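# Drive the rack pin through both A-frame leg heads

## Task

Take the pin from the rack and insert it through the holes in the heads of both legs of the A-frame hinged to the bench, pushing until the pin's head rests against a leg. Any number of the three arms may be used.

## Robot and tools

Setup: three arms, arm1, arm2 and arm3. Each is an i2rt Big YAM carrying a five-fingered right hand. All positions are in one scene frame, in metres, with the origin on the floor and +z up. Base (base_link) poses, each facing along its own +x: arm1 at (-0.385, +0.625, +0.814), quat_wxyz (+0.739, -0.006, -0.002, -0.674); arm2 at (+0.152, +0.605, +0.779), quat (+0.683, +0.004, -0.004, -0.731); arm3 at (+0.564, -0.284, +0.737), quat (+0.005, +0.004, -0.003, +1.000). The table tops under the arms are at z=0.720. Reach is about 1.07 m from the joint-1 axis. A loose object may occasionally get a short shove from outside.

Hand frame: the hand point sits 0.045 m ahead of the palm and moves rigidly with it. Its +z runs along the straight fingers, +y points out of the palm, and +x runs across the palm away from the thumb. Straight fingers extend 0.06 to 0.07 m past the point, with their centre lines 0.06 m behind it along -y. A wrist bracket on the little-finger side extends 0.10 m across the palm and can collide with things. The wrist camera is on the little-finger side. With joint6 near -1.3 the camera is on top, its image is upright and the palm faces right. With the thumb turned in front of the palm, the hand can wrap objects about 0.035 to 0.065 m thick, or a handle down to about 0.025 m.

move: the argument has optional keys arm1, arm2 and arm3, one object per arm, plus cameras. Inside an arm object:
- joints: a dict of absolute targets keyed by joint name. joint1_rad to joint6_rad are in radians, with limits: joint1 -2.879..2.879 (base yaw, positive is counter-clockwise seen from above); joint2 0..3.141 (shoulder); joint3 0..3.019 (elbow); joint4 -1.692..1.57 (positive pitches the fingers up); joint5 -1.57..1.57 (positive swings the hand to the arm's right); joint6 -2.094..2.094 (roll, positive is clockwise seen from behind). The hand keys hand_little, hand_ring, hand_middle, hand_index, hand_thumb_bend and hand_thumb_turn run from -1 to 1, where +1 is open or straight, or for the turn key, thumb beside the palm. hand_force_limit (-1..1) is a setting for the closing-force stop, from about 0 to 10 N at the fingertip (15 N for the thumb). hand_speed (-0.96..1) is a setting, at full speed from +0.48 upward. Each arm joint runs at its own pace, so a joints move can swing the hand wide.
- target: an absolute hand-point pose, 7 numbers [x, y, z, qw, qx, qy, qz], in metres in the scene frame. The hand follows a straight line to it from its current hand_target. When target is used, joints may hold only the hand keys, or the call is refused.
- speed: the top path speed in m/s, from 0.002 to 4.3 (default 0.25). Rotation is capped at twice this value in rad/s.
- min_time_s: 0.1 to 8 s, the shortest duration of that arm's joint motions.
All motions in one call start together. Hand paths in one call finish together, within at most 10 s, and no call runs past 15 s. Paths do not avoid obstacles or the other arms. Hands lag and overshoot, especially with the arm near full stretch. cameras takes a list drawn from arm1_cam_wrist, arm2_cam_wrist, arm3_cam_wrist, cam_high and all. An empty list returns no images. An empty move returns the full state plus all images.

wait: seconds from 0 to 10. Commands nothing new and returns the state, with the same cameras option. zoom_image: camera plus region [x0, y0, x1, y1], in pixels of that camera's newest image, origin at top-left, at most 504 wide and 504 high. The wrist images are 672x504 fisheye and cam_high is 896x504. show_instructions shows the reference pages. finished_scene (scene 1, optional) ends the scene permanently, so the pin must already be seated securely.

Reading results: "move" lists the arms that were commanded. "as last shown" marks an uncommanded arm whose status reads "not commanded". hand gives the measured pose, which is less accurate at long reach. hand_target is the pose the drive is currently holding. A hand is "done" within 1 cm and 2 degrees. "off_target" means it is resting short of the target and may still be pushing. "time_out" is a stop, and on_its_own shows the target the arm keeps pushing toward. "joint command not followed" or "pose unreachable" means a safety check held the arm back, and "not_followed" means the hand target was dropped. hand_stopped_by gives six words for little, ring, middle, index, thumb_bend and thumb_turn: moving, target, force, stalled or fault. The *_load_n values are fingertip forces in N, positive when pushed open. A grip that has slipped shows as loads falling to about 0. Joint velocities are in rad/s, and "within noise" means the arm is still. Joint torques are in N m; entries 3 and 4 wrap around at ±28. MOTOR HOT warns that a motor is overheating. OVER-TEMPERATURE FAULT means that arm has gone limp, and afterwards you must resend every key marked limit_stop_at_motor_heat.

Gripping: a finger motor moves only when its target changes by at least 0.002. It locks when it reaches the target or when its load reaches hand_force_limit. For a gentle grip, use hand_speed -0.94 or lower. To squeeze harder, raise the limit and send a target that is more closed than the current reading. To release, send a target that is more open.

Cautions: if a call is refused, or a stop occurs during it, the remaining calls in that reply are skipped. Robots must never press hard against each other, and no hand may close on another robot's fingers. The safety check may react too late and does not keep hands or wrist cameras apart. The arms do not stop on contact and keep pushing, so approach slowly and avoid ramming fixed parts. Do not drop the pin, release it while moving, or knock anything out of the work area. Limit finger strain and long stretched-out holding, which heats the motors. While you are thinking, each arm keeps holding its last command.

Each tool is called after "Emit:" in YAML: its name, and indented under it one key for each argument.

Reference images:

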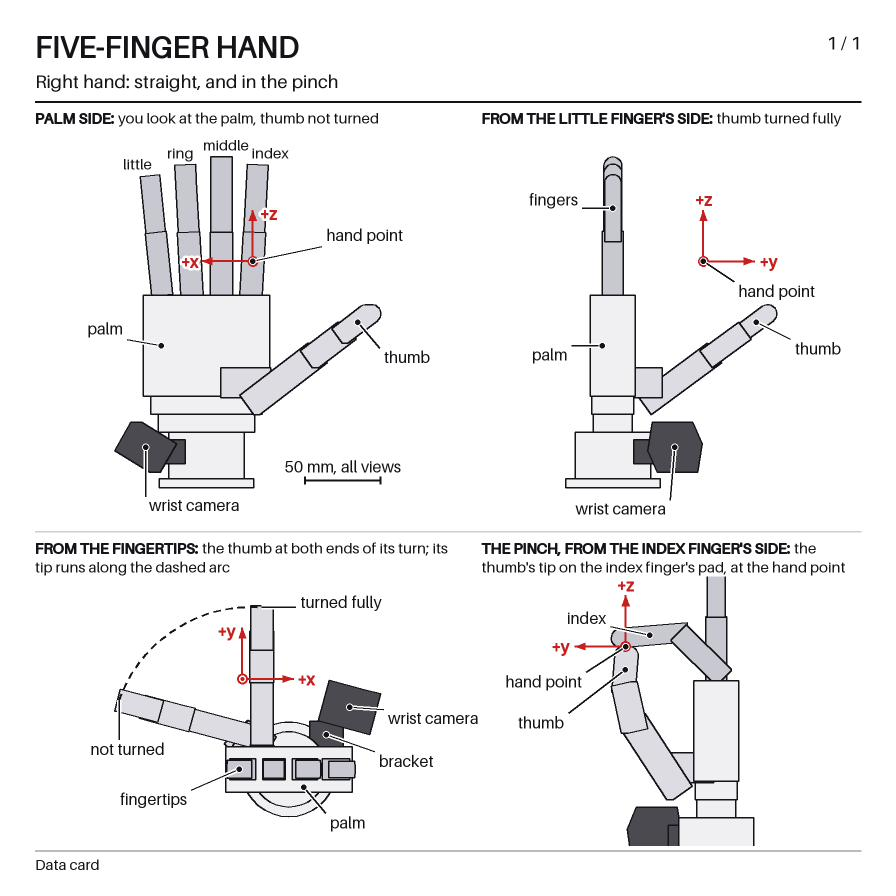

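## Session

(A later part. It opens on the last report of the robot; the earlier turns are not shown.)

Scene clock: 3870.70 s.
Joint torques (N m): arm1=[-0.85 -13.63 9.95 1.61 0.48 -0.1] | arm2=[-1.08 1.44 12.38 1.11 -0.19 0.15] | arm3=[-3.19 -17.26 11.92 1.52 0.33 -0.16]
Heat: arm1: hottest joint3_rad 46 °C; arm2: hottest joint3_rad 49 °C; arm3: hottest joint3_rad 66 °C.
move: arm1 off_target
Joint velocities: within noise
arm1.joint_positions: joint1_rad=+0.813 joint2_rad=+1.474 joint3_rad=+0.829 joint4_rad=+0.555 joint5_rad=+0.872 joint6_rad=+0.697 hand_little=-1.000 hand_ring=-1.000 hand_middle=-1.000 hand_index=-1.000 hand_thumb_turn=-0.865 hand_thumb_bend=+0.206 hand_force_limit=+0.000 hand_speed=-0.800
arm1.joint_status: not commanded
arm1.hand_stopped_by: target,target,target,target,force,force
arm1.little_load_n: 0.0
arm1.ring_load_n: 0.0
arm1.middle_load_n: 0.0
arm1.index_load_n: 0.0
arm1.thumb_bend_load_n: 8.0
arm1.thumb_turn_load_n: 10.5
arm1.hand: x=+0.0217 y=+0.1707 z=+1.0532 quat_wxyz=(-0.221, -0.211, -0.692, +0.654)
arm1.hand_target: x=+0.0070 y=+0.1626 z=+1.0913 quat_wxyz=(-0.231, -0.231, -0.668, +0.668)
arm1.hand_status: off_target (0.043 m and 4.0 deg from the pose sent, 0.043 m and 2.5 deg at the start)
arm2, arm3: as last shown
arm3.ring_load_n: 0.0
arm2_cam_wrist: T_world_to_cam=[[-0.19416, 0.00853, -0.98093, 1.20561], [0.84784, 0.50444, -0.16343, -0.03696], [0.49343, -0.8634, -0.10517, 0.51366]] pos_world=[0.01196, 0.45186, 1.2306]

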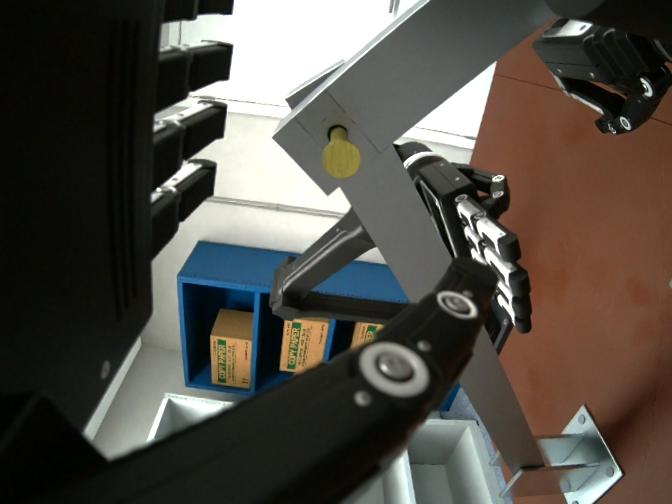

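Emit:
move:
  arm1: {"target": [0.022, 0.162, 1.066, 0.224, 0.224, 0.6706, -0.6706], "speed": 0.2}

Emit:
move:
  arm1: {"target": [0.0083, 0.162, 1.0905, 0.231, 0.231, 0.6682, -0.6682], "speed": 0.3}
  cameras: ["arm2_cam_wrist"]

Emit:
zoom_image:
  camera: "arm2_cam_wrist"
  region: [280, 70, 430, 220]

Scene clock: 3930.20 s.
Joint torques (N m): arm1=[1.38 -10.81 9.87 2.35 0.37 -0.22] | arm2=[-1.08 1.38 12.37 1.11 -0.19 0.15] | arm3=[-3.19 -17.26 11.93 1.5 0.33 -0.17]
Heat: arm1: hottest joint3_rad 46 °C; arm2: hottest joint3_rad 49 °C; arm3: hottest joint3_rad 66 °C.
move: arm1 off_target
Joint velocities: within noise
arm1.joint_positions: joint1_rad=+0.813 joint2_rad=+1.497 joint3_rad=+0.829 joint4_rad=+0.605 joint5_rad=+0.896 joint6_rad=+0.687 hand_little=-1.000 hand_ring=-1.000 hand_middle=-1.000 hand_index=-1.000 hand_thumb_turn=-0.865 hand_thumb_bend=+0.206 hand_force_limit=+0.000 hand_speed=-0.800
arm1.joint_status: not commanded
arm1.hand_stopped_by: target,target,target,target,force,force
arm1.little_load_n: 0.0
arm1.ring_load_n: 0.0
arm1.middle_load_n: 0.0
arm1.index_load_n: 0.0
arm1.thumb_bend_load_n: 8.0
arm1.thumb_turn_load_n: 10.5
arm1.hand: x=+0.0205 y=+0.1663 z=+1.0518 quat_wxyz=(-0.219, -0.220, -0.682, +0.662)
arm1.hand_target: x=+0.0217 y=+0.1622 z=+1.0658 quat_wxyz=(-0.224, -0.224, -0.671, +0.670)
arm1.hand_status: off_target (0.015 m and 1.7 deg from the pose sent, 0.015 m and 3.4 deg at the start)
arm2, arm3: as last shown
arm3.thumb_turn_load_n: 0.5
pictures: none

Scene clock: 3931.23 s.
Joint torques (N m): arm1=[-0.21 -13.27 9.65 1.59 0.56 -0.06] | arm2=[-1.08 1.44 12.37 1.13 -0.19 0.15] | arm3=[-3.14 -17.26 11.89 1.5 0.33 -0.15]
Heat: arm1: hottest joint3_rad 46 °C; arm2: hottest joint3_rad 49 °C; arm3: hottest joint3_rad 66 °C.
move: arm1 off_target
Joint velocities: within noise
arm1.joint_positions: joint1_rad=+0.812 joint2_rad=+1.478 joint3_rad=+0.829 joint4_rad=+0.560 joint5_rad=+0.873 joint6_rad=+0.696 hand_little=-1.000 hand_ring=-1.000 hand_middle=-1.000 hand_index=-1.000 hand_thumb_turn=-0.865 hand_thumb_bend=+0.206 hand_force_limit=+0.000 hand_speed=-0.800
arm1.joint_status: not commanded
arm1.hand_stopped_by: target,target,target,target,force,force
arm1.little_load_n: 0.0
arm1.ring_load_n: 0.0
arm1.middle_load_n: 0.0
arm1.index_load_n: 0.0
arm1.thumb_bend_load_n: 8.0
arm1.thumb_turn_load_n: 10.5
arm1.hand: x=+0.0219 y=+0.1701 z=+1.0524 quat_wxyz=(-0.221, -0.211, -0.691, +0.655)
arm1.hand_target: x=+0.0081 y=+0.1625 z=+1.0897 quat_wxyz=(-0.231, -0.231, -0.668, +0.668)
arm1.hand_status: off_target (0.041 m and 3.9 deg from the pose sent, 0.041 m and 2.5 deg at the start)
arm2, arm3: as last shown
arm2.middle_load_n: -0.5
arm2.thumb_bend_load_n: 0.5
arm3.thumb_turn_load_n: 1.0
arm3.hand_target: x=+0.0743 y=+0.2071 z=+1.1230 quat_wxyz=(-0.669, +0.669, -0.229, -0.229)
arm2_cam_wrist: T_world_to_cam=[[-0.19416, 0.00853, -0.98093, 1.20561], [0.84784, 0.50444, -0.16343, -0.03696], [0.49343, -0.8634, -0.10517, 0.51366]] pos_world=[0.01196, 0.45186, 1.2306]

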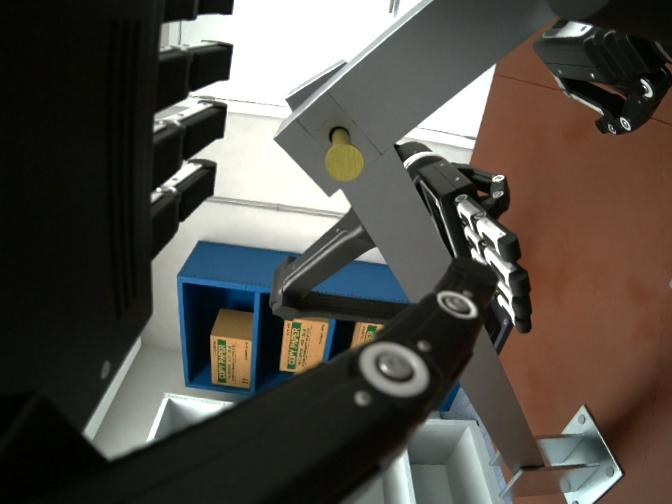

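Scaled by 3.360 from the camera's image (finer frame: 960x720).

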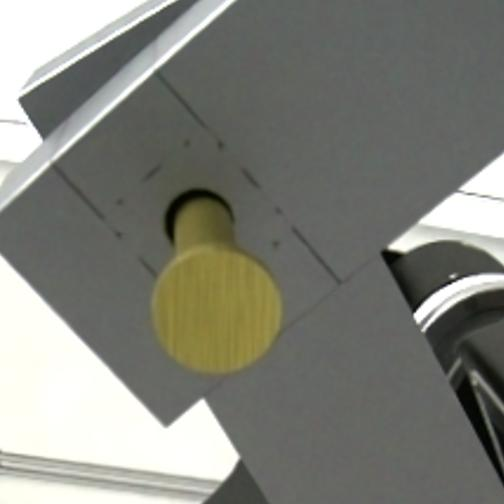

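Emit:
move:
  arm1: {"target": [0.025, 0.162, 1.055, 0.222, 0.222, 0.6713, -0.6713], "speed": 0.2}

Emit:
move:
  arm1: {"target": [0.009, 0.162, 1.089, 0.231, 0.231, 0.6682, -0.6682], "speed": 0.3}
  cameras: ["arm2_cam_wrist"]

Emit:
zoom_image:
  camera: "arm2_cam_wrist"
  region: [280, 70, 430, 220]

Scene clock: 3942.57 s.
Joint torques (N m): arm1=[1.55 -9.93 9.35 2.17 0.24 -0.07] | arm2=[-1.08 1.44 12.38 1.11 -0.19 0.15] | arm3=[-3.08 -17.2 11.95 1.48 0.33 -0.15]
Heat: arm1: hottest joint3_rad 46 °C; arm2: hottest joint3_rad 49 °C; arm3: hottest joint3_rad 66 °C.
move: arm1 done
Joint velocities: within noise
arm1.joint_positions: joint1_rad=+0.812 joint2_rad=+1.513 joint3_rad=+0.829 joint4_rad=+0.643 joint5_rad=+0.905 joint6_rad=+0.671 hand_little=-1.000 hand_ring=-1.000 hand_middle=-1.000 hand_index=-1.000 hand_thumb_turn=-0.865 hand_thumb_bend=+0.206 hand_force_limit=+0.000 hand_speed=-0.800
arm1.joint_status: not commanded
arm1.hand_stopped_by: target,target,target,target,force,force
arm1.little_load_n: 0.0
arm1.ring_load_n: 0.0
arm1.middle_load_n: 0.0
arm1.index_load_n: 0.0
arm1.thumb_bend_load_n: 8.0
arm1.thumb_turn_load_n: 10.5
arm1.hand: x=+0.0206 y=+0.1635 z=+1.0506 quat_wxyz=(-0.218, -0.222, -0.676, +0.668)
arm1.hand_target: x=+0.0248 y=+0.1620 z=+1.0550 quat_wxyz=(-0.222, -0.222, -0.671, +0.671)
arm1.hand_status: done (0.006 m and 0.8 deg from the pose sent, 0.009 m and 3.2 deg at the start)
arm2, arm3: as last shown
arm2.middle_load_n: 0.0
arm2.index_load_n: -0.5
arm2.thumb_bend_load_n: 0.0
arm3.thumb_turn_load_n: 0.5
pictures: none

Scene clock: 3943.67 s.
Joint torques (N m): arm1=[-0.32 -13.1 9.78 1.21 0.59 -0.07] | arm2=[-1.14 1.44 12.37 1.11 -0.19 0.15] | arm3=[-3.19 -17.14 11.93 1.5 0.33 -0.15]
Heat: arm1: hottest joint3_rad 46 °C; arm2: hottest joint3_rad 49 °C; arm3: hottest joint3_rad 66 °C.
move: arm1 off_target
Joint velocities: within noise
arm1.joint_positions: joint1_rad=+0.812 joint2_rad=+1.480 joint3_rad=+0.829 joint4_rad=+0.567 joint5_rad=+0.872 joint6_rad=+0.694 hand_little=-1.000 hand_ring=-1.000 hand_middle=-1.000 hand_index=-1.000 hand_thumb_turn=-0.865 hand_thumb_bend=+0.206 hand_force_limit=+0.000 hand_speed=-0.800
arm1.joint_status: not commanded
arm1.hand_stopped_by: target,target,target,target,force,force
arm1.little_load_n: 0.0
arm1.ring_load_n: 0.0
arm1.middle_load_n: 0.0
arm1.index_load_n: 0.0
arm1.thumb_bend_load_n: 8.0
arm1.thumb_turn_load_n: 10.5
arm1.hand: x=+0.0223 y=+0.1698 z=+1.0527 quat_wxyz=(-0.222, -0.212, -0.690, +0.656)
arm1.hand_target: x=+0.0090 y=+0.1625 z=+1.0883 quat_wxyz=(-0.231, -0.231, -0.668, +0.668)
arm1.hand_status: off_target (0.039 m and 3.8 deg from the pose sent, 0.040 m and 2.0 deg at the start)
arm2: as last shown
arm2.index_load_n: 0.0
arm3.joint_positions: joint1_rad=-0.576 joint2_rad=+1.606 joint3_rad=+1.227 joint4_rad=+0.259 joint5_rad=+0.958 joint6_rad=+0.673 hand_little=+1.000 hand_ring=+1.000 hand_middle=+1.000 hand_index=+1.000 hand_thumb_turn=-1.000 hand_thumb_bend=-0.981 hand_force_limit=+0.000 hand_speed=-0.800
arm3.joint_status: not commanded
arm3.hand_stopped_by: target,target,target,fault,force,target
arm3.little_load_n: 0.0
arm3.ring_load_n: 0.0
arm3.middle_load_n: 0.0
arm3.index_load_n: 0.0
arm3.thumb_bend_load_n: 8.0
arm3.thumb_turn_load_n: 0.5
arm3.hand: x=+0.0607 y=+0.1989 z=+1.0521 quat_wxyz=(-0.653, +0.701, -0.201, -0.204)
arm3.hand_target: x=+0.0743 y=+0.2071 z=+1.1230 quat_wxyz=(-0.669, +0.669, -0.229, -0.229)
arm3.hand_status: not commanded
arm2_cam_wrist: T_world_to_cam=[[-0.19416, 0.00853, -0.98093, 1.20561], [0.84784, 0.50444, -0.16343, -0.03696], [0.49343, -0.8634, -0.10517, 0.51366]] pos_world=[0.01196, 0.45186, 1.2306]

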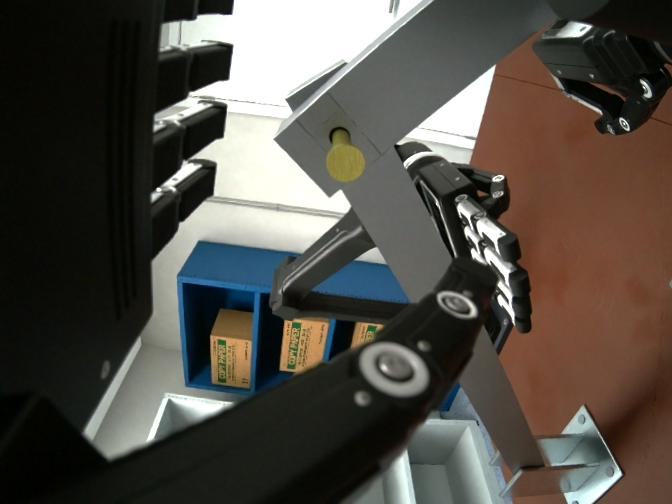

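Scaled by 3.360 from the camera's image (finer frame: 960x720).

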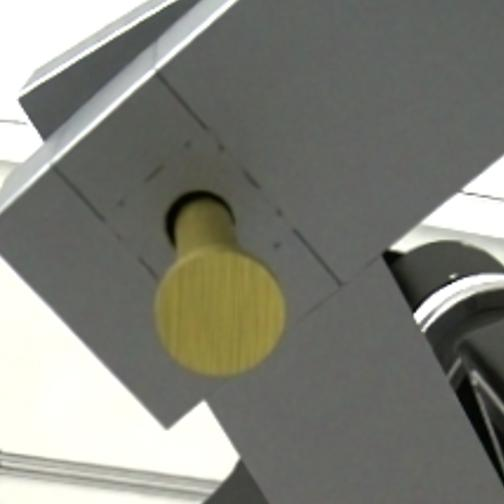

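Emit:
move:
  arm1: {"target": [0.027, 0.162, 1.049, 0.220, 0.220, 0.672, -0.672], "speed": 0.2}

Emit:
move:
  arm1: {"target": [0.0105, 0.162, 1.086, 0.230, 0.230, 0.6685, -0.6685], "speed": 0.3}
  cameras: ["arm2_cam_wrist"]

Emit:
zoom_image:
  camera: "arm2_cam_wrist"
  region: [280, 70, 430, 220]

Scene clock: 3962.27 s.
Joint torques (N m): arm1=[1.85 -9.58 9.11 2.03 0.19 -0.08] | arm2=[-1.08 1.44 12.37 1.11 -0.19 0.15] | arm3=[-3.25 -17.2 11.92 1.5 0.32 -0.16]
Heat: arm1: hottest joint3_rad 45 °C; arm2: hottest joint3_rad 49 °C; arm3: hottest joint3_rad 66 °C.
move: arm1 done
Joint velocities: within noise
arm1.joint_positions: joint1_rad=+0.812 joint2_rad=+1.530 joint3_rad=+0.829 joint4_rad=+0.660 joint5_rad=+0.908 joint6_rad=+0.665 hand_little=-1.000 hand_ring=-1.000 hand_middle=-1.000 hand_index=-1.000 hand_thumb_turn=-0.865 hand_thumb_bend=+0.206 hand_force_limit=+0.000 hand_speed=-0.800
arm1.joint_status: not commanded
arm1.hand_stopped_by: target,target,target,target,force,force
arm1.little_load_n: 0.0
arm1.ring_load_n: 0.0
arm1.middle_load_n: 0.0
arm1.index_load_n: 0.0
arm1.thumb_bend_load_n: 8.0
arm1.thumb_turn_load_n: 10.5
arm1.hand: x=+0.0216 y=+0.1618 z=+1.0442 quat_wxyz=(-0.215, -0.221, -0.677, +0.669)
arm1.hand_target: x=+0.0269 y=+0.1621 z=+1.0489 quat_wxyz=(-0.220, -0.220, -0.672, +0.672)
arm1.hand_status: done (0.007 m and 0.9 deg from the pose sent, 0.010 m and 3.0 deg at the start)
arm2, arm3: as last shown
arm2.middle_load_n: -0.5
arm3.thumb_turn_load_n: 1.0
pictures: none

Scene clock: 3963.40 s.
Joint torques (N m): arm1=[-0.03 -12.81 9.54 1.42 0.61 -0.03] | arm2=[-1.08 1.38 12.38 1.13 -0.19 0.15] | arm3=[-3.14 -17.26 11.93 1.52 0.33 -0.16]
Heat: arm1: hottest joint3_rad 45 °C; arm2: hottest joint3_rad 49 °C; arm3: hottest joint3_rad 66 °C.
move: arm1 off_target
Joint velocities: within noise
arm1.joint_positions: joint1_rad=+0.812 joint2_rad=+1.483 joint3_rad=+0.829 joint4_rad=+0.577 joint5_rad=+0.872 joint6_rad=+0.689 hand_little=-1.000 hand_ring=-1.000 hand_middle=-1.000 hand_index=-1.000 hand_thumb_turn=-0.865 hand_thumb_bend=+0.206 hand_force_limit=+0.000 hand_speed=-0.800
arm1.joint_status: not commanded
arm1.hand_stopped_by: target,target,target,target,force,force
arm1.little_load_n: 0.0
arm1.ring_load_n: 0.0
arm1.middle_load_n: 0.0
arm1.index_load_n: 0.0
arm1.thumb_bend_load_n: 8.0
arm1.thumb_turn_load_n: 10.5
arm1.hand: x=+0.0226 y=+0.1692 z=+1.0529 quat_wxyz=(-0.223, -0.211, -0.688, +0.657)
arm1.hand_target: x=+0.0104 y=+0.1624 z=+1.0854 quat_wxyz=(-0.230, -0.230, -0.669, +0.669)
arm1.hand_status: off_target (0.036 m and 3.5 deg from the pose sent, 0.043 m and 2.2 deg at the start)
arm2.joint_positions: joint1_rad=-1.023 joint2_rad=+0.409 joint3_rad=+0.844 joint4_rad=-0.468 joint5_rad=-1.105 joint6_rad=-0.020 hand_little=+1.000 hand_ring=+1.000 hand_middle=+1.000 hand_index=+1.000 hand_thumb_turn=-1.000 hand_thumb_bend=+0.600 hand_force_limit=+0.000 hand_speed=+0.000
arm2.joint_status: not commanded
arm2.hand_stopped_by: target,target,target,target,target,target
arm2.little_load_n: 0.0
arm2.ring_load_n: 0.0
arm2.middle_load_n: 0.0
arm2.index_load_n: 0.0
arm2.thumb_bend_load_n: 0.0
arm2.thumb_turn_load_n: 0.0
arm2.hand: x=+0.0726 y=+0.3569 z=+1.2179 quat_wxyz=(-0.013, -0.003, -0.712, +0.702)
arm2.hand_target: x=+0.0725 y=+0.3599 z=+1.2355 quat_wxyz=(+0.000, +0.000, -0.707, +0.707)
arm2.hand_status: not commanded
arm3: as last shown
arm3.middle_load_n: -0.5
arm3.thumb_turn_load_n: 0.5
arm2_cam_wrist: T_world_to_cam=[[-0.19416, 0.00853, -0.98093, 1.20561], [0.84784, 0.50444, -0.16343, -0.03696], [0.49343, -0.8634, -0.10517, 0.51366]] pos_world=[0.01196, 0.45186, 1.2306]

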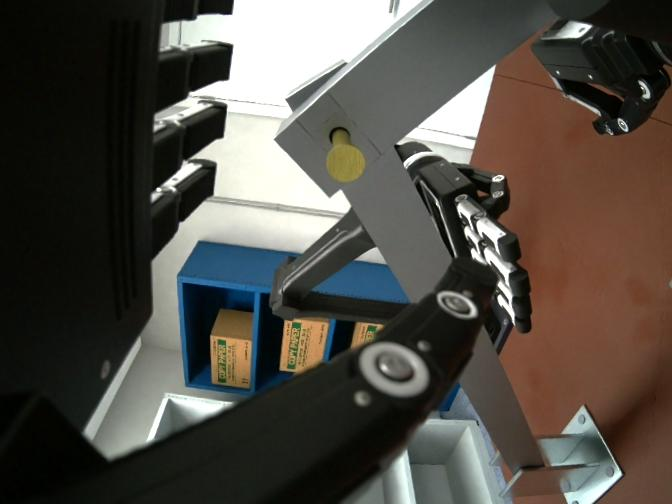

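Scaled by 3.360 from the camera's image (finer frame: 960x720).

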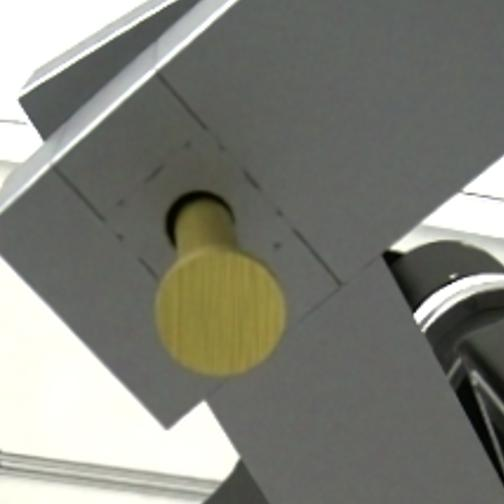

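Emit:
move:
  arm1: {"target": [0.027, 0.162, 1.049, 0.220, 0.220, 0.672, -0.672], "speed": 0.2}
  cameras: ["arm2_cam_wrist", "cam_high"]

Emit:
zoom_image:
  camera: "arm2_cam_wrist"
  region: [280, 70, 430, 220]

Emit:
zoom_image:
  camera: "cam_high"
  region: [430, 80, 630, 230]

Scene clock: 3980.47 s.
Joint torques (N m): arm1=[1.85 -9.7 8.9 1.74 0.21 -0.06] | arm2=[-1.08 1.44 12.37 1.13 -0.19 0.15] | arm3=[-3.14 -17.26 11.9 1.51 0.33 -0.16]
Heat: arm1: hottest joint3_rad 45 °C; arm2: hottest joint3_rad 49 °C; arm3: hottest joint3_rad 67 °C.
move: arm1 done
Joint velocities: within noise
arm1.joint_positions: joint1_rad=+0.812 joint2_rad=+1.530 joint3_rad=+0.829 joint4_rad=+0.660 joint5_rad=+0.908 joint6_rad=+0.665 hand_little=-1.000 hand_ring=-1.000 hand_middle=-1.000 hand_index=-1.000 hand_thumb_turn=-0.865 hand_thumb_bend=+0.206 hand_force_limit=+0.000 hand_speed=-0.800
arm1.joint_status: not commanded
arm1.hand_stopped_by: target,target,target,target,force,force
arm1.little_load_n: 0.0
arm1.ring_load_n: 0.0
arm1.middle_load_n: 0.0
arm1.index_load_n: 0.0
arm1.thumb_bend_load_n: 8.0
arm1.thumb_turn_load_n: 10.0
arm1.hand: x=+0.0216 y=+0.1619 z=+1.0444 quat_wxyz=(-0.215, -0.221, -0.676, +0.669)
arm1.hand_target: x=+0.0269 y=+0.1621 z=+1.0491 quat_wxyz=(-0.220, -0.220, -0.672, +0.672)
arm1.hand_status: done (0.007 m and 0.9 deg from the pose sent, 0.009 m and 2.8 deg at the start)
arm2, arm3: as last shown
arm3.middle_load_n: 0.0
arm2_cam_wrist: T_world_to_cam=[[-0.19416, 0.00853, -0.98093, 1.20561], [0.84784, 0.50444, -0.16343, -0.03696], [0.49343, -0.8634, -0.10517, 0.51366]] pos_world=[0.01196, 0.45186, 1.2306]

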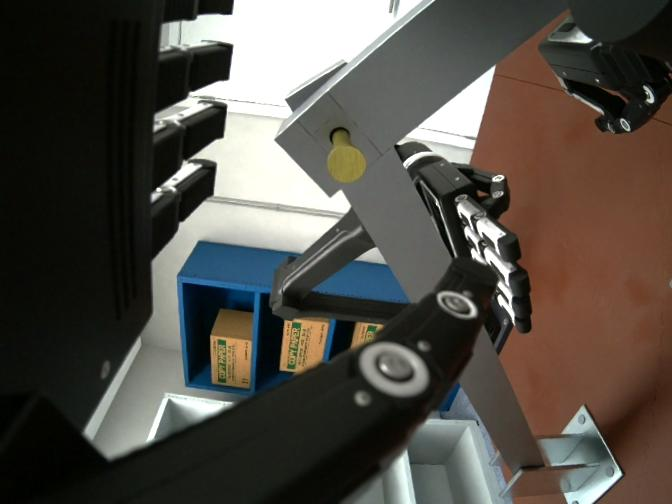

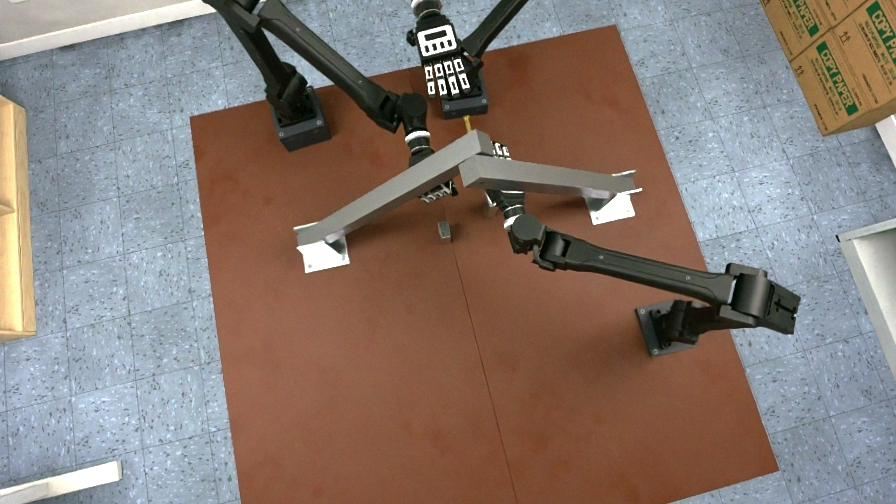

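Scaled by 3.360 from the camera's image (finer frame: 960x720).

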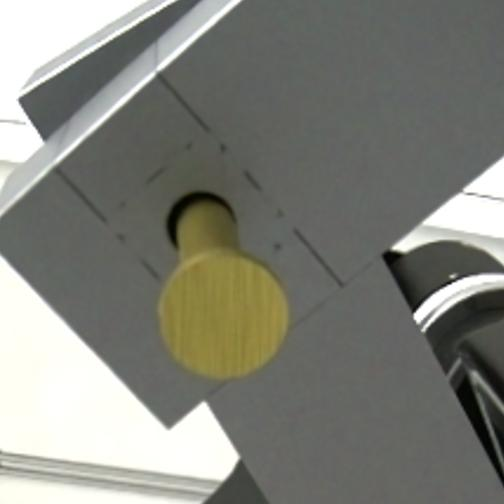

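Scaled by 2.520 from the camera's image (finer frame: 1280x720).

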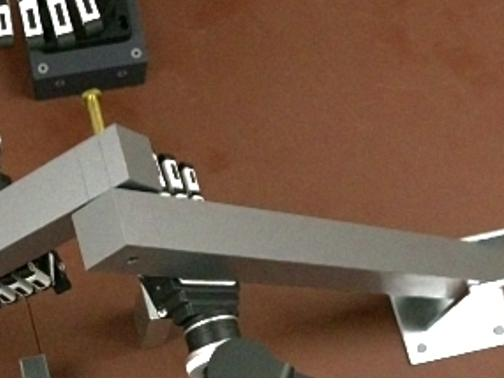

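Emit:
move:
  arm1: {"target": [0.0125, 0.162, 1.082, 0.230, 0.230, 0.6685, -0.6685], "speed": 0.3}
  arm2: {"joints": {"hand_index": -1, "hand_middle": -1, "hand_ring": -1, "hand_little": -1}}

Emit:
move:
  arm2: {"target": [0.083, 0.31, 1.203, 0, 0, 0.7071, -0.7071], "speed": 0.15}
  cameras: ["arm2_cam_wrist", "cam_high"]

Emit:
zoom_image:
  camera: "cam_high"
  region: [430, 80, 630, 230]

Scene clock: 3998.93 s.
Joint torques (N m): arm1=[0.38 -13.45 9.47 1.32 0.45 0] | arm2=[-1.03 1.44 12.36 1.1 -0.18 0.15] | arm3=[-3.19 -17.38 11.93 1.51 0.34 -0.16]
Heat: arm1: hottest joint3_rad 45 °C; arm2: hottest joint3_rad 49 °C; arm3: hottest joint3_rad 67 °C.
move: arm1 off_target; arm2 done
Joint velocities: within noise
arm1.joint_positions: joint1_rad=+0.812 joint2_rad=+1.489 joint3_rad=+0.829 joint4_rad=+0.590 joint5_rad=+0.879 joint6_rad=+0.685 hand_little=-1.000 hand_ring=-1.000 hand_middle=-1.000 hand_index=-1.000 hand_thumb_turn=-0.865 hand_thumb_bend=+0.206 hand_force_limit=+0.000 hand_speed=-0.800
arm1.joint_status: not commanded
arm1.hand_stopped_by: target,target,target,target,force,force
arm1.little_load_n: 0.0
arm1.ring_load_n: 0.0
arm1.middle_load_n: 0.0
arm1.index_load_n: 0.0
arm1.thumb_bend_load_n: 8.0
arm1.thumb_turn_load_n: 10.5
arm1.hand: x=+0.0222 y=+0.1680 z=+1.0526 quat_wxyz=(-0.222, -0.213, -0.686, +0.659)
arm1.hand_target: x=+0.0123 y=+0.1622 z=+1.0815 quat_wxyz=(-0.230, -0.230, -0.669, +0.669)
arm1.hand_status: off_target (0.032 m and 3.1 deg from the pose sent, 0.039 m and 2.2 deg at the start)
arm2.joint_positions: joint1_rad=-1.023 joint2_rad=+0.409 joint3_rad=+0.844 joint4_rad=-0.468 joint5_rad=-1.105 joint6_rad=-0.020 hand_little=-1.000 hand_ring=-1.000 hand_middle=-1.000 hand_index=-1.000 hand_thumb_turn=-1.000 hand_thumb_bend=+0.600 hand_force_limit=+0.000 hand_speed=+0.000
arm2.joint_status: all done
arm2.hand_stopped_by: target,target,target,target,target,target
arm2.little_load_n: 0.0
arm2.ring_load_n: 0.0
arm2.middle_load_n: 0.0
arm2.index_load_n: 0.0
arm2.thumb_bend_load_n: 0.5
arm2.thumb_turn_load_n: 0.0
arm2.hand: x=+0.0726 y=+0.3569 z=+1.2179 quat_wxyz=(-0.013, -0.003, -0.712, +0.702)
arm2.hand_target: x=+0.0725 y=+0.3598 z=+1.2355 quat_wxyz=(+0.000, +0.000, -0.707, +0.707)
arm2.hand_status: not commanded
arm3: as last shown
pictures: none

Scene clock: 4000.17 s.
Joint torques (N m): arm1=[-0.26 -12.28 9.44 1.24 0.5 0.04] | arm2=[1.55 1.03 9.42 2.17 0.04 0.15] | arm3=[-3.19 -17.2 11.92 1.5 0.32 -0.15]
Heat: arm1: hottest joint3_rad 45 °C; arm2: hottest joint3_rad 49 °C; arm3: hottest joint3_rad 67 °C.
move: arm2 done
Joint velocities: within noise
arm1, arm3: as last shown
arm1.thumb_bend_load_n: 7.5
arm2.joint_positions: joint1_rad=-0.694 joint2_rad=+0.429 joint3_rad=+0.791 joint4_rad=-0.379 joint5_rad=-0.748 joint6_rad=-0.019 hand_little=-1.000 hand_ring=-1.000 hand_middle=-1.000 hand_index=-1.000 hand_thumb_turn=-1.000 hand_thumb_bend=+0.600 hand_force_limit=+0.000 hand_speed=+0.000
arm2.joint_status: not commanded
arm2.hand_stopped_by: target,target,target,target,target,target
arm2.little_load_n: 0.0
arm2.ring_load_n: 0.0
arm2.middle_load_n: 0.0
arm2.index_load_n: 0.0
arm2.thumb_bend_load_n: 0.0
arm2.thumb_turn_load_n: 0.0
arm2.hand: x=+0.0799 y=+0.3130 z=+1.2001 quat_wxyz=(+0.003, -0.006, -0.711, +0.703)
arm2.hand_target: x=+0.0830 y=+0.3101 z=+1.2030 quat_wxyz=(+0.000, +0.000, -0.707, +0.707)
arm2.hand_status: done (0.005 m and 1.0 deg from the pose sent, 0.050 m and 1.7 deg at the start)
arm2_cam_wrist: T_world_to_cam=[[-0.21118, 0.01161, -0.97738, 1.18609], [0.8585, 0.48026, -0.1798, 0.00248], [0.46731, -0.87705, -0.11139, 0.48406]] pos_world=[0.02215, 0.40959, 1.21363]

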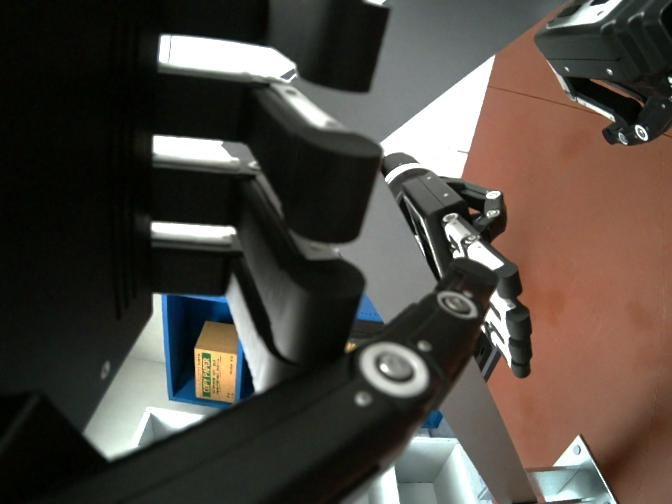

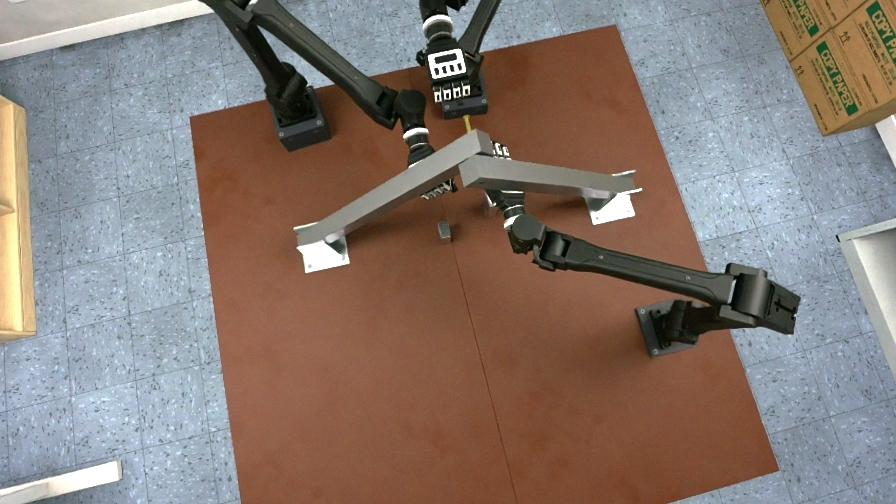

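Scaled by 2.520 from the camera's image (finer frame: 1280x720).

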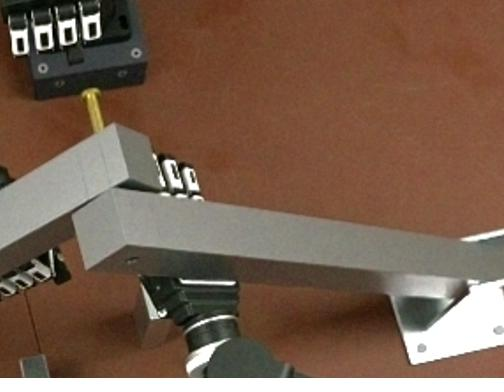

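Emit:
move:
  arm2: {"target": [0.084, 0.266, 1.203, 0, 0, 0.7071, -0.7071], "speed": 0.06}
  cameras: ["cam_high"]

Emit:
zoom_image:
  camera: "cam_high"
  region: [430, 80, 630, 230]

Scene clock: 4007.20 s.
Joint torques (N m): arm1=[-0.26 -12.86 9.59 1.33 0.51 0.05] | arm2=[1.67 0.26 11.08 2.3 0.05 0.16] | arm3=[-3.19 -17.26 11.9 1.5 0.33 -0.16]
Heat: arm1: hottest joint3_rad 45 °C; arm2: hottest joint3_rad 50 °C; arm3: hottest joint3_rad 67 °C.
move: arm2 off_target
Joint velocities: within noise
arm1, arm3: as last shown
arm1.thumb_bend_load_n: 8.0
arm1.thumb_turn_load_n: 10.0
arm1.hand: x=+0.0223 y=+0.1680 z=+1.0526 quat_wxyz=(-0.222, -0.213, -0.686, +0.659)
arm1.hand_target: x=+0.0124 y=+0.1622 z=+1.0814 quat_wxyz=(-0.230, -0.230, -0.669, +0.669)
arm2.joint_positions: joint1_rad=-0.518 joint2_rad=+0.526 joint3_rad=+0.791 joint4_rad=-0.296 joint5_rad=-0.572 joint6_rad=-0.019 hand_little=-1.000 hand_ring=-1.000 hand_middle=-1.000 hand_index=-1.000 hand_thumb_turn=-1.000 hand_thumb_bend=+0.600 hand_force_limit=+0.000 hand_speed=+0.000
arm2.joint_status: not commanded
arm2.hand_stopped_by: target,target,target,target,target,target
arm2.little_load_n: 0.0
arm2.ring_load_n: 0.0
arm2.middle_load_n: 0.0
arm2.index_load_n: 0.0
arm2.thumb_bend_load_n: 0.0
arm2.thumb_turn_load_n: 0.0
arm2.hand: x=+0.0802 y=+0.2702 z=+1.1910 quat_wxyz=(+0.001, -0.008, -0.716, +0.698)
arm2.hand_target: x=+0.0841 y=+0.2665 z=+1.2029 quat_wxyz=(+0.000, +0.000, -0.707, +0.707)
arm2.hand_status: off_target (0.013 m and 1.7 deg from the pose sent, 0.047 m and 1.0 deg at the start)
arm3.thumb_turn_load_n: 1.0

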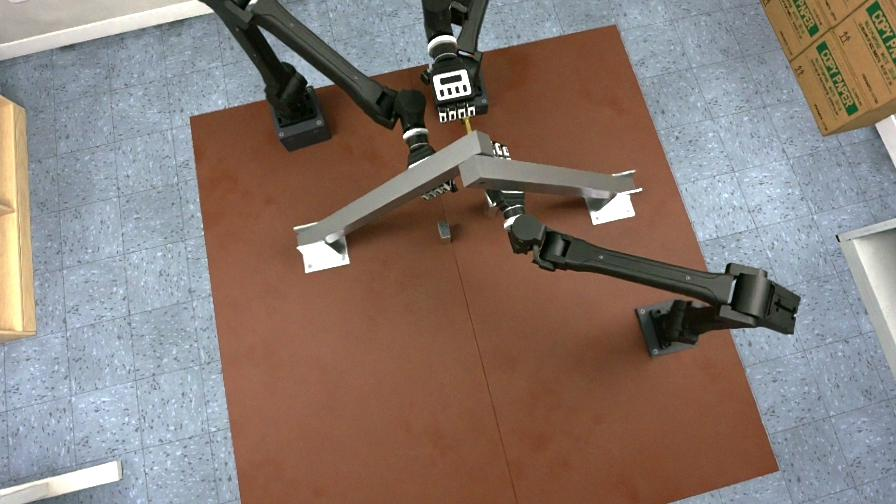

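Scaled by 2.520 from the camera's image (finer frame: 1280x720).

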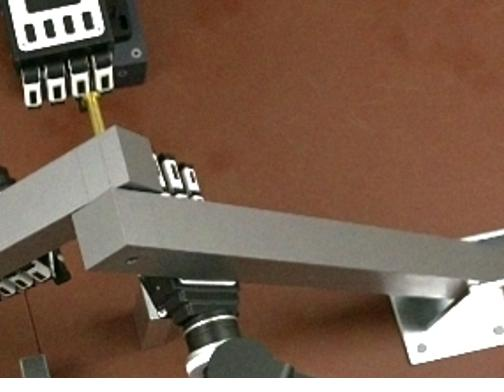

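Emit:
move:
  cameras: ["arm2_cam_wrist", "cam_high"]

Emit:
zoom_image:
  camera: "cam_high"
  region: [435, 90, 505, 150]

Emit:
zoom_image:
  camera: "arm2_cam_wrist"
  region: [250, 0, 500, 250]

Scene clock: 4017.27 s.
Joint torques (N m): arm1=[0.03 -12.51 9.8 1.18 0.52 -0.03] | arm2=[1.67 0.26 11.08 2.32 0.05 0.15] | arm3=[-3.19 -17.26 11.93 1.51 0.33 -0.15]
Heat: arm1: hottest joint3_rad 45 °C; arm2: hottest joint3_rad 51 °C; arm3: hottest joint3_rad 67 °C.
Joint velocities: within noise
arm1.joint_positions: joint1_rad=+0.812 joint2_rad=+1.489 joint3_rad=+0.829 joint4_rad=+0.590 joint5_rad=+0.879 joint6_rad=+0.685 hand_little=-1.000 hand_ring=-1.000 hand_middle=-1.000 hand_index=-1.000 hand_thumb_turn=-0.865 hand_thumb_bend=+0.206 hand_force_limit=+0.000 hand_speed=-0.800
arm1.joint_status: not commanded
arm1.hand_stopped_by: target,target,target,target,force,force
arm1.little_load_n: 0.0
arm1.ring_load_n: 0.0
arm1.middle_load_n: 0.0
arm1.index_load_n: 0.0
arm1.thumb_bend_load_n: 8.0
arm1.thumb_turn_load_n: 10.5
arm1.hand: x=+0.0223 y=+0.1680 z=+1.0526 quat_wxyz=(-0.222, -0.213, -0.686, +0.659) (m; scene frame)
arm1.hand_target: x=+0.0124 y=+0.1622 z=+1.0814 quat_wxyz=(-0.230, -0.230, -0.669, +0.669) (m; scene frame)
arm1.hand_status: not commanded
arm2.joint_positions: joint1_rad=-0.518 joint2_rad=+0.526 joint3_rad=+0.791 joint4_rad=-0.296 joint5_rad=-0.571 joint6_rad=-0.019 hand_little=-1.000 hand_ring=-1.000 hand_middle=-1.000 hand_index=-1.000 hand_thumb_turn=-1.000 hand_thumb_bend=+0.600 hand_force_limit=+0.000 hand_speed=+0.000
arm2.joint_status: not commanded
arm2.hand_stopped_by: target,target,target,target,target,target
arm2.little_load_n: 0.0
arm2.ring_load_n: 0.0
arm2.middle_load_n: 0.0
arm2.index_load_n: -0.5
arm2.thumb_bend_load_n: 0.0
arm2.thumb_turn_load_n: 0.0
arm2.hand: x=+0.0802 y=+0.2702 z=+1.1910 quat_wxyz=(+0.002, -0.008, -0.716, +0.698) (m; scene frame)
arm2.hand_target: x=+0.0840 y=+0.2665 z=+1.2029 quat_wxyz=(+0.000, +0.000, -0.707, +0.707) (m; scene frame)
arm2.hand_status: off_target (0.013 m and 1.7 deg from the pose sent, 0.047 m and 1.0 deg at the start)
arm3.joint_positions: joint1_rad=-0.576 joint2_rad=+1.606 joint3_rad=+1.227 joint4_rad=+0.259 joint5_rad=+0.958 joint6_rad=+0.673 hand_little=+1.000 hand_ring=+1.000 hand_middle=+1.000 hand_index=+1.000 hand_thumb_turn=-1.000 hand_thumb_bend=-0.981 hand_force_limit=+0.000 hand_speed=-0.800
arm3.joint_status: not commanded
arm3.hand_stopped_by: target,target,target,fault,force,target
arm3.little_load_n: 0.0
arm3.ring_load_n: -0.5
arm3.middle_load_n: -0.5
arm3.index_load_n: 0.0
arm3.thumb_bend_load_n: 8.0
arm3.thumb_turn_load_n: 1.0
arm3.hand: x=+0.0607 y=+0.1989 z=+1.0521 quat_wxyz=(-0.653, +0.701, -0.201, -0.204) (m; scene frame)
arm3.hand_target: x=+0.0743 y=+0.2071 z=+1.1230 quat_wxyz=(-0.669, +0.669, -0.229, -0.229) (m; scene frame)
arm3.hand_status: not commanded
pictures: arm2_cam_wrist, cam_high
camera_calibration:
arm2_cam_wrist: T_world_to_cam=[[-0.20576, 0.02492, -0.97829, 1.17481], [0.85957, 0.48245, -0.1685, 0.00704], [0.46777, -0.87557, -0.12069, 0.45602]] pos_world=[0.02236, 0.3666, 1.20552]

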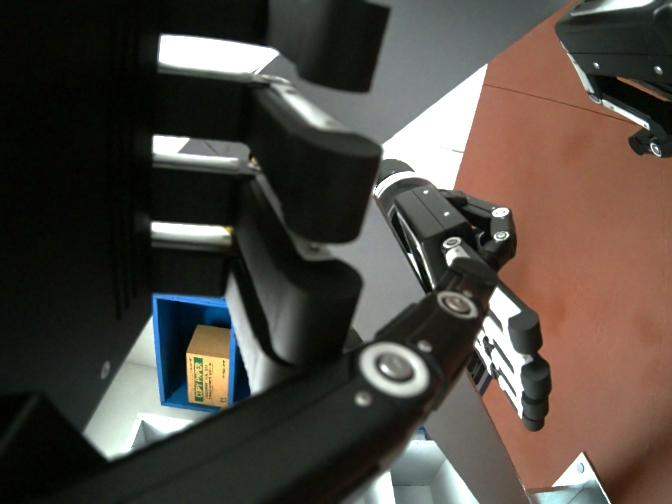

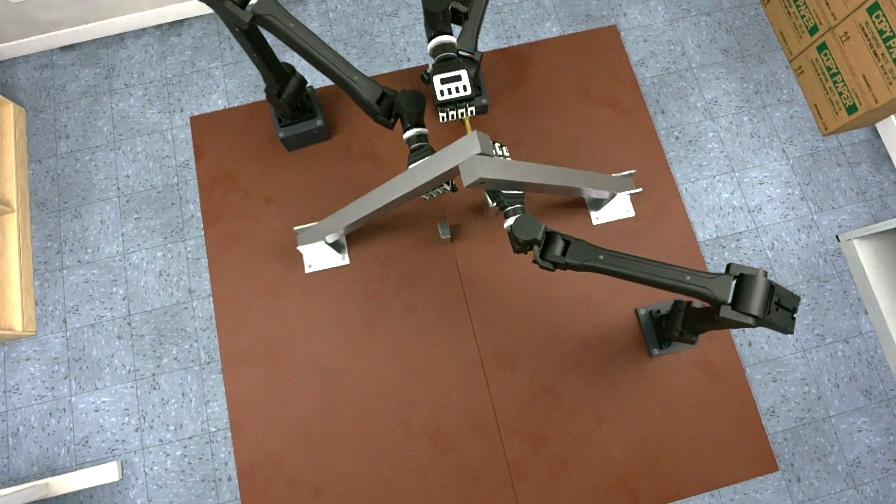

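Scaled by 7.200 from the camera's image (finer frame: 1280x720).

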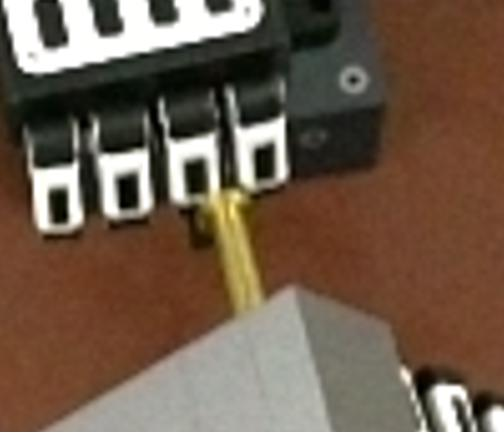

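Scaled by 2.016 from the camera's image (finer frame: 960x720).

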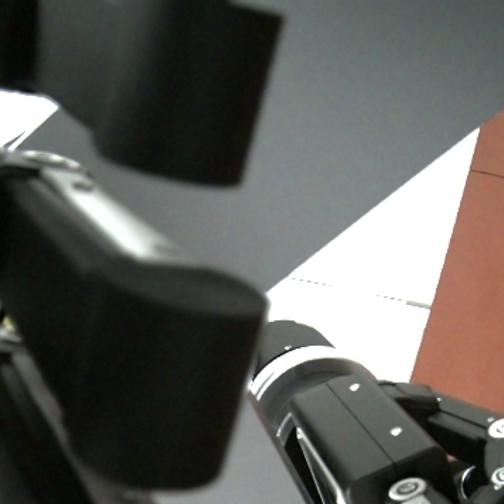

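Emit:
zoom_image:
  camera: "cam_high"
  region: [445, 100, 485, 140]

Emit:
move:
  arm2: {"target": [0.072, 0.36, 1.236, 0, 0, 0.7071, -0.7071], "speed": 0.2}
  cameras: ["arm2_cam_wrist", "cam_high"]

Emit:
zoom_image:
  camera: "cam_high"
  region: [445, 100, 485, 140]

Emit:
zoom_image:
  camera: "arm2_cam_wrist"
  region: [280, 70, 430, 220]

Scaled by 12.600 from the camera's image (finer frame: 1280x720).

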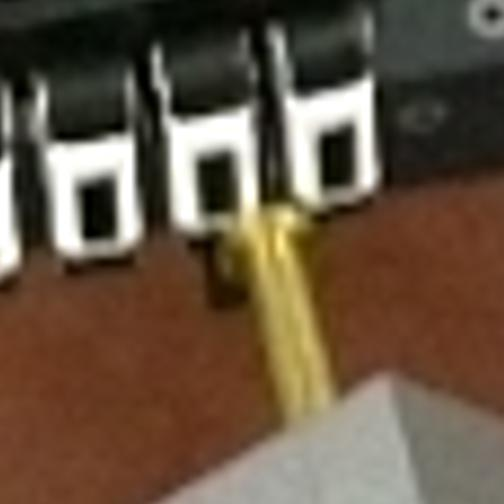

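Scene clock: 4072.17 s.
Joint torques (N m): arm1=[0.09 -12.69 9.61 1.36 0.54 0.01] | arm2=[-0.79 1.79 12.44 1.16 -0.18 0.14] | arm3=[-3.19 -17.26 11.92 1.52 0.32 -0.16]
Heat: arm1: hottest joint3_rad 45 °C; arm2: hottest joint3_rad 52 °C; arm3: hottest joint3_rad 67 °C.
move: arm2 off_target
Joint velocities: within noise
arm1, arm3: as last shown
arm1.joint_positions: joint1_rad=+0.812 joint2_rad=+1.488 joint3_rad=+0.829 joint4_rad=+0.590 joint5_rad=+0.879 joint6_rad=+0.685 hand_little=-1.000 hand_ring=-1.000 hand_middle=-1.000 hand_index=-1.000 hand_thumb_turn=-0.865 hand_thumb_bend=+0.206 hand_force_limit=+0.000 hand_speed=-0.800
arm1.thumb_turn_load_n: 10.0
arm1.hand: x=+0.0223 y=+0.1680 z=+1.0528 quat_wxyz=(-0.222, -0.213, -0.686, +0.659)
arm1.hand_target: x=+0.0123 y=+0.1623 z=+1.0816 quat_wxyz=(-0.230, -0.230, -0.669, +0.669)
arm2.joint_positions: joint1_rad=-1.024 joint2_rad=+0.405 joint3_rad=+0.843 joint4_rad=-0.469 joint5_rad=-1.106 joint6_rad=-0.019 hand_little=-1.000 hand_ring=-1.000 hand_middle=-1.000 hand_index=-1.000 hand_thumb_turn=-1.000 hand_thumb_bend=+0.600 hand_force_limit=+0.000 hand_speed=+0.000
arm2.joint_status: not commanded
arm2.hand_stopped_by: target,target,target,target,target,target
arm2.little_load_n: 0.0
arm2.ring_load_n: 0.0
arm2.middle_load_n: 0.0
arm2.index_load_n: 0.0
arm2.thumb_bend_load_n: 0.0
arm2.thumb_turn_load_n: 0.0
arm2.hand: x=+0.0738 y=+0.3576 z=+1.2180 quat_wxyz=(-0.012, -0.002, -0.712, +0.703)
arm2.hand_target: x=+0.0724 y=+0.3600 z=+1.2355 quat_wxyz=(+0.000, +0.000, -0.707, +0.707)
arm2.hand_status: off_target (0.018 m and 1.6 deg from the pose sent, 0.101 m and 1.7 deg at the start)
arm3.ring_load_n: 0.0
arm3.middle_load_n: 0.0
arm2_cam_wrist: T_world_to_cam=[[-0.1954, 0.00749, -0.98069, 1.20613], [0.84762, 0.50428, -0.16503, -0.03627], [0.49331, -0.86351, -0.10489, 0.51337]] pos_world=[0.01316, 0.45255, 1.2307]

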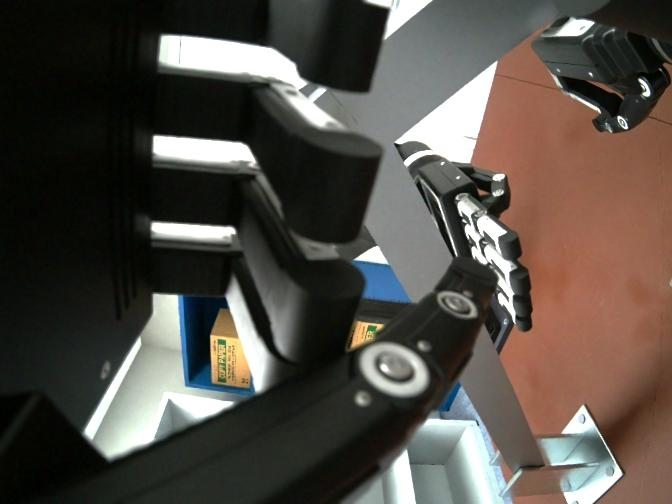

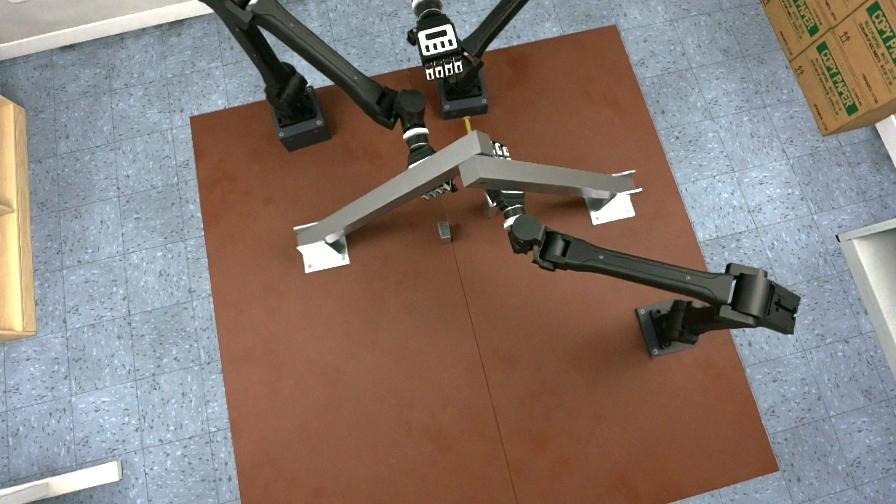

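Scaled by 12.600 from the camera's image (finer frame: 1280x720).

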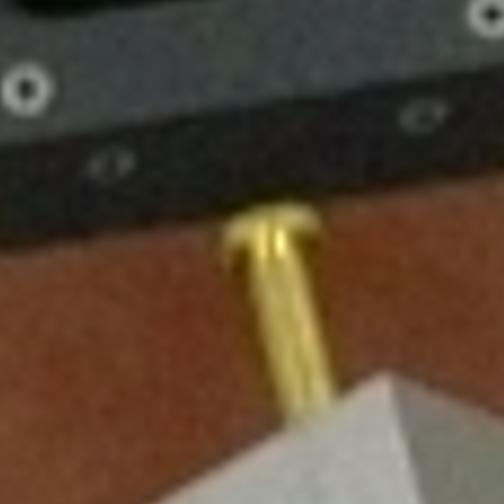

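Scaled by 3.360 from the camera's image (finer frame: 960x720).

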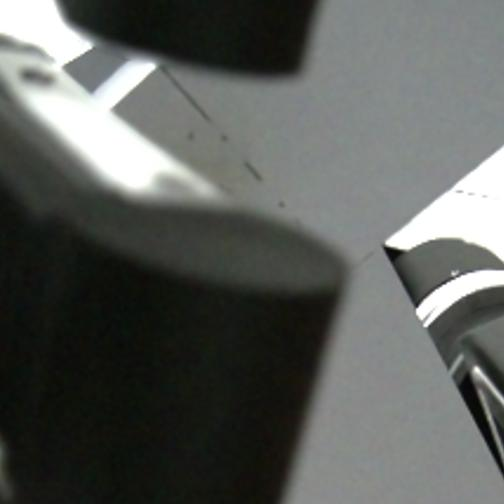

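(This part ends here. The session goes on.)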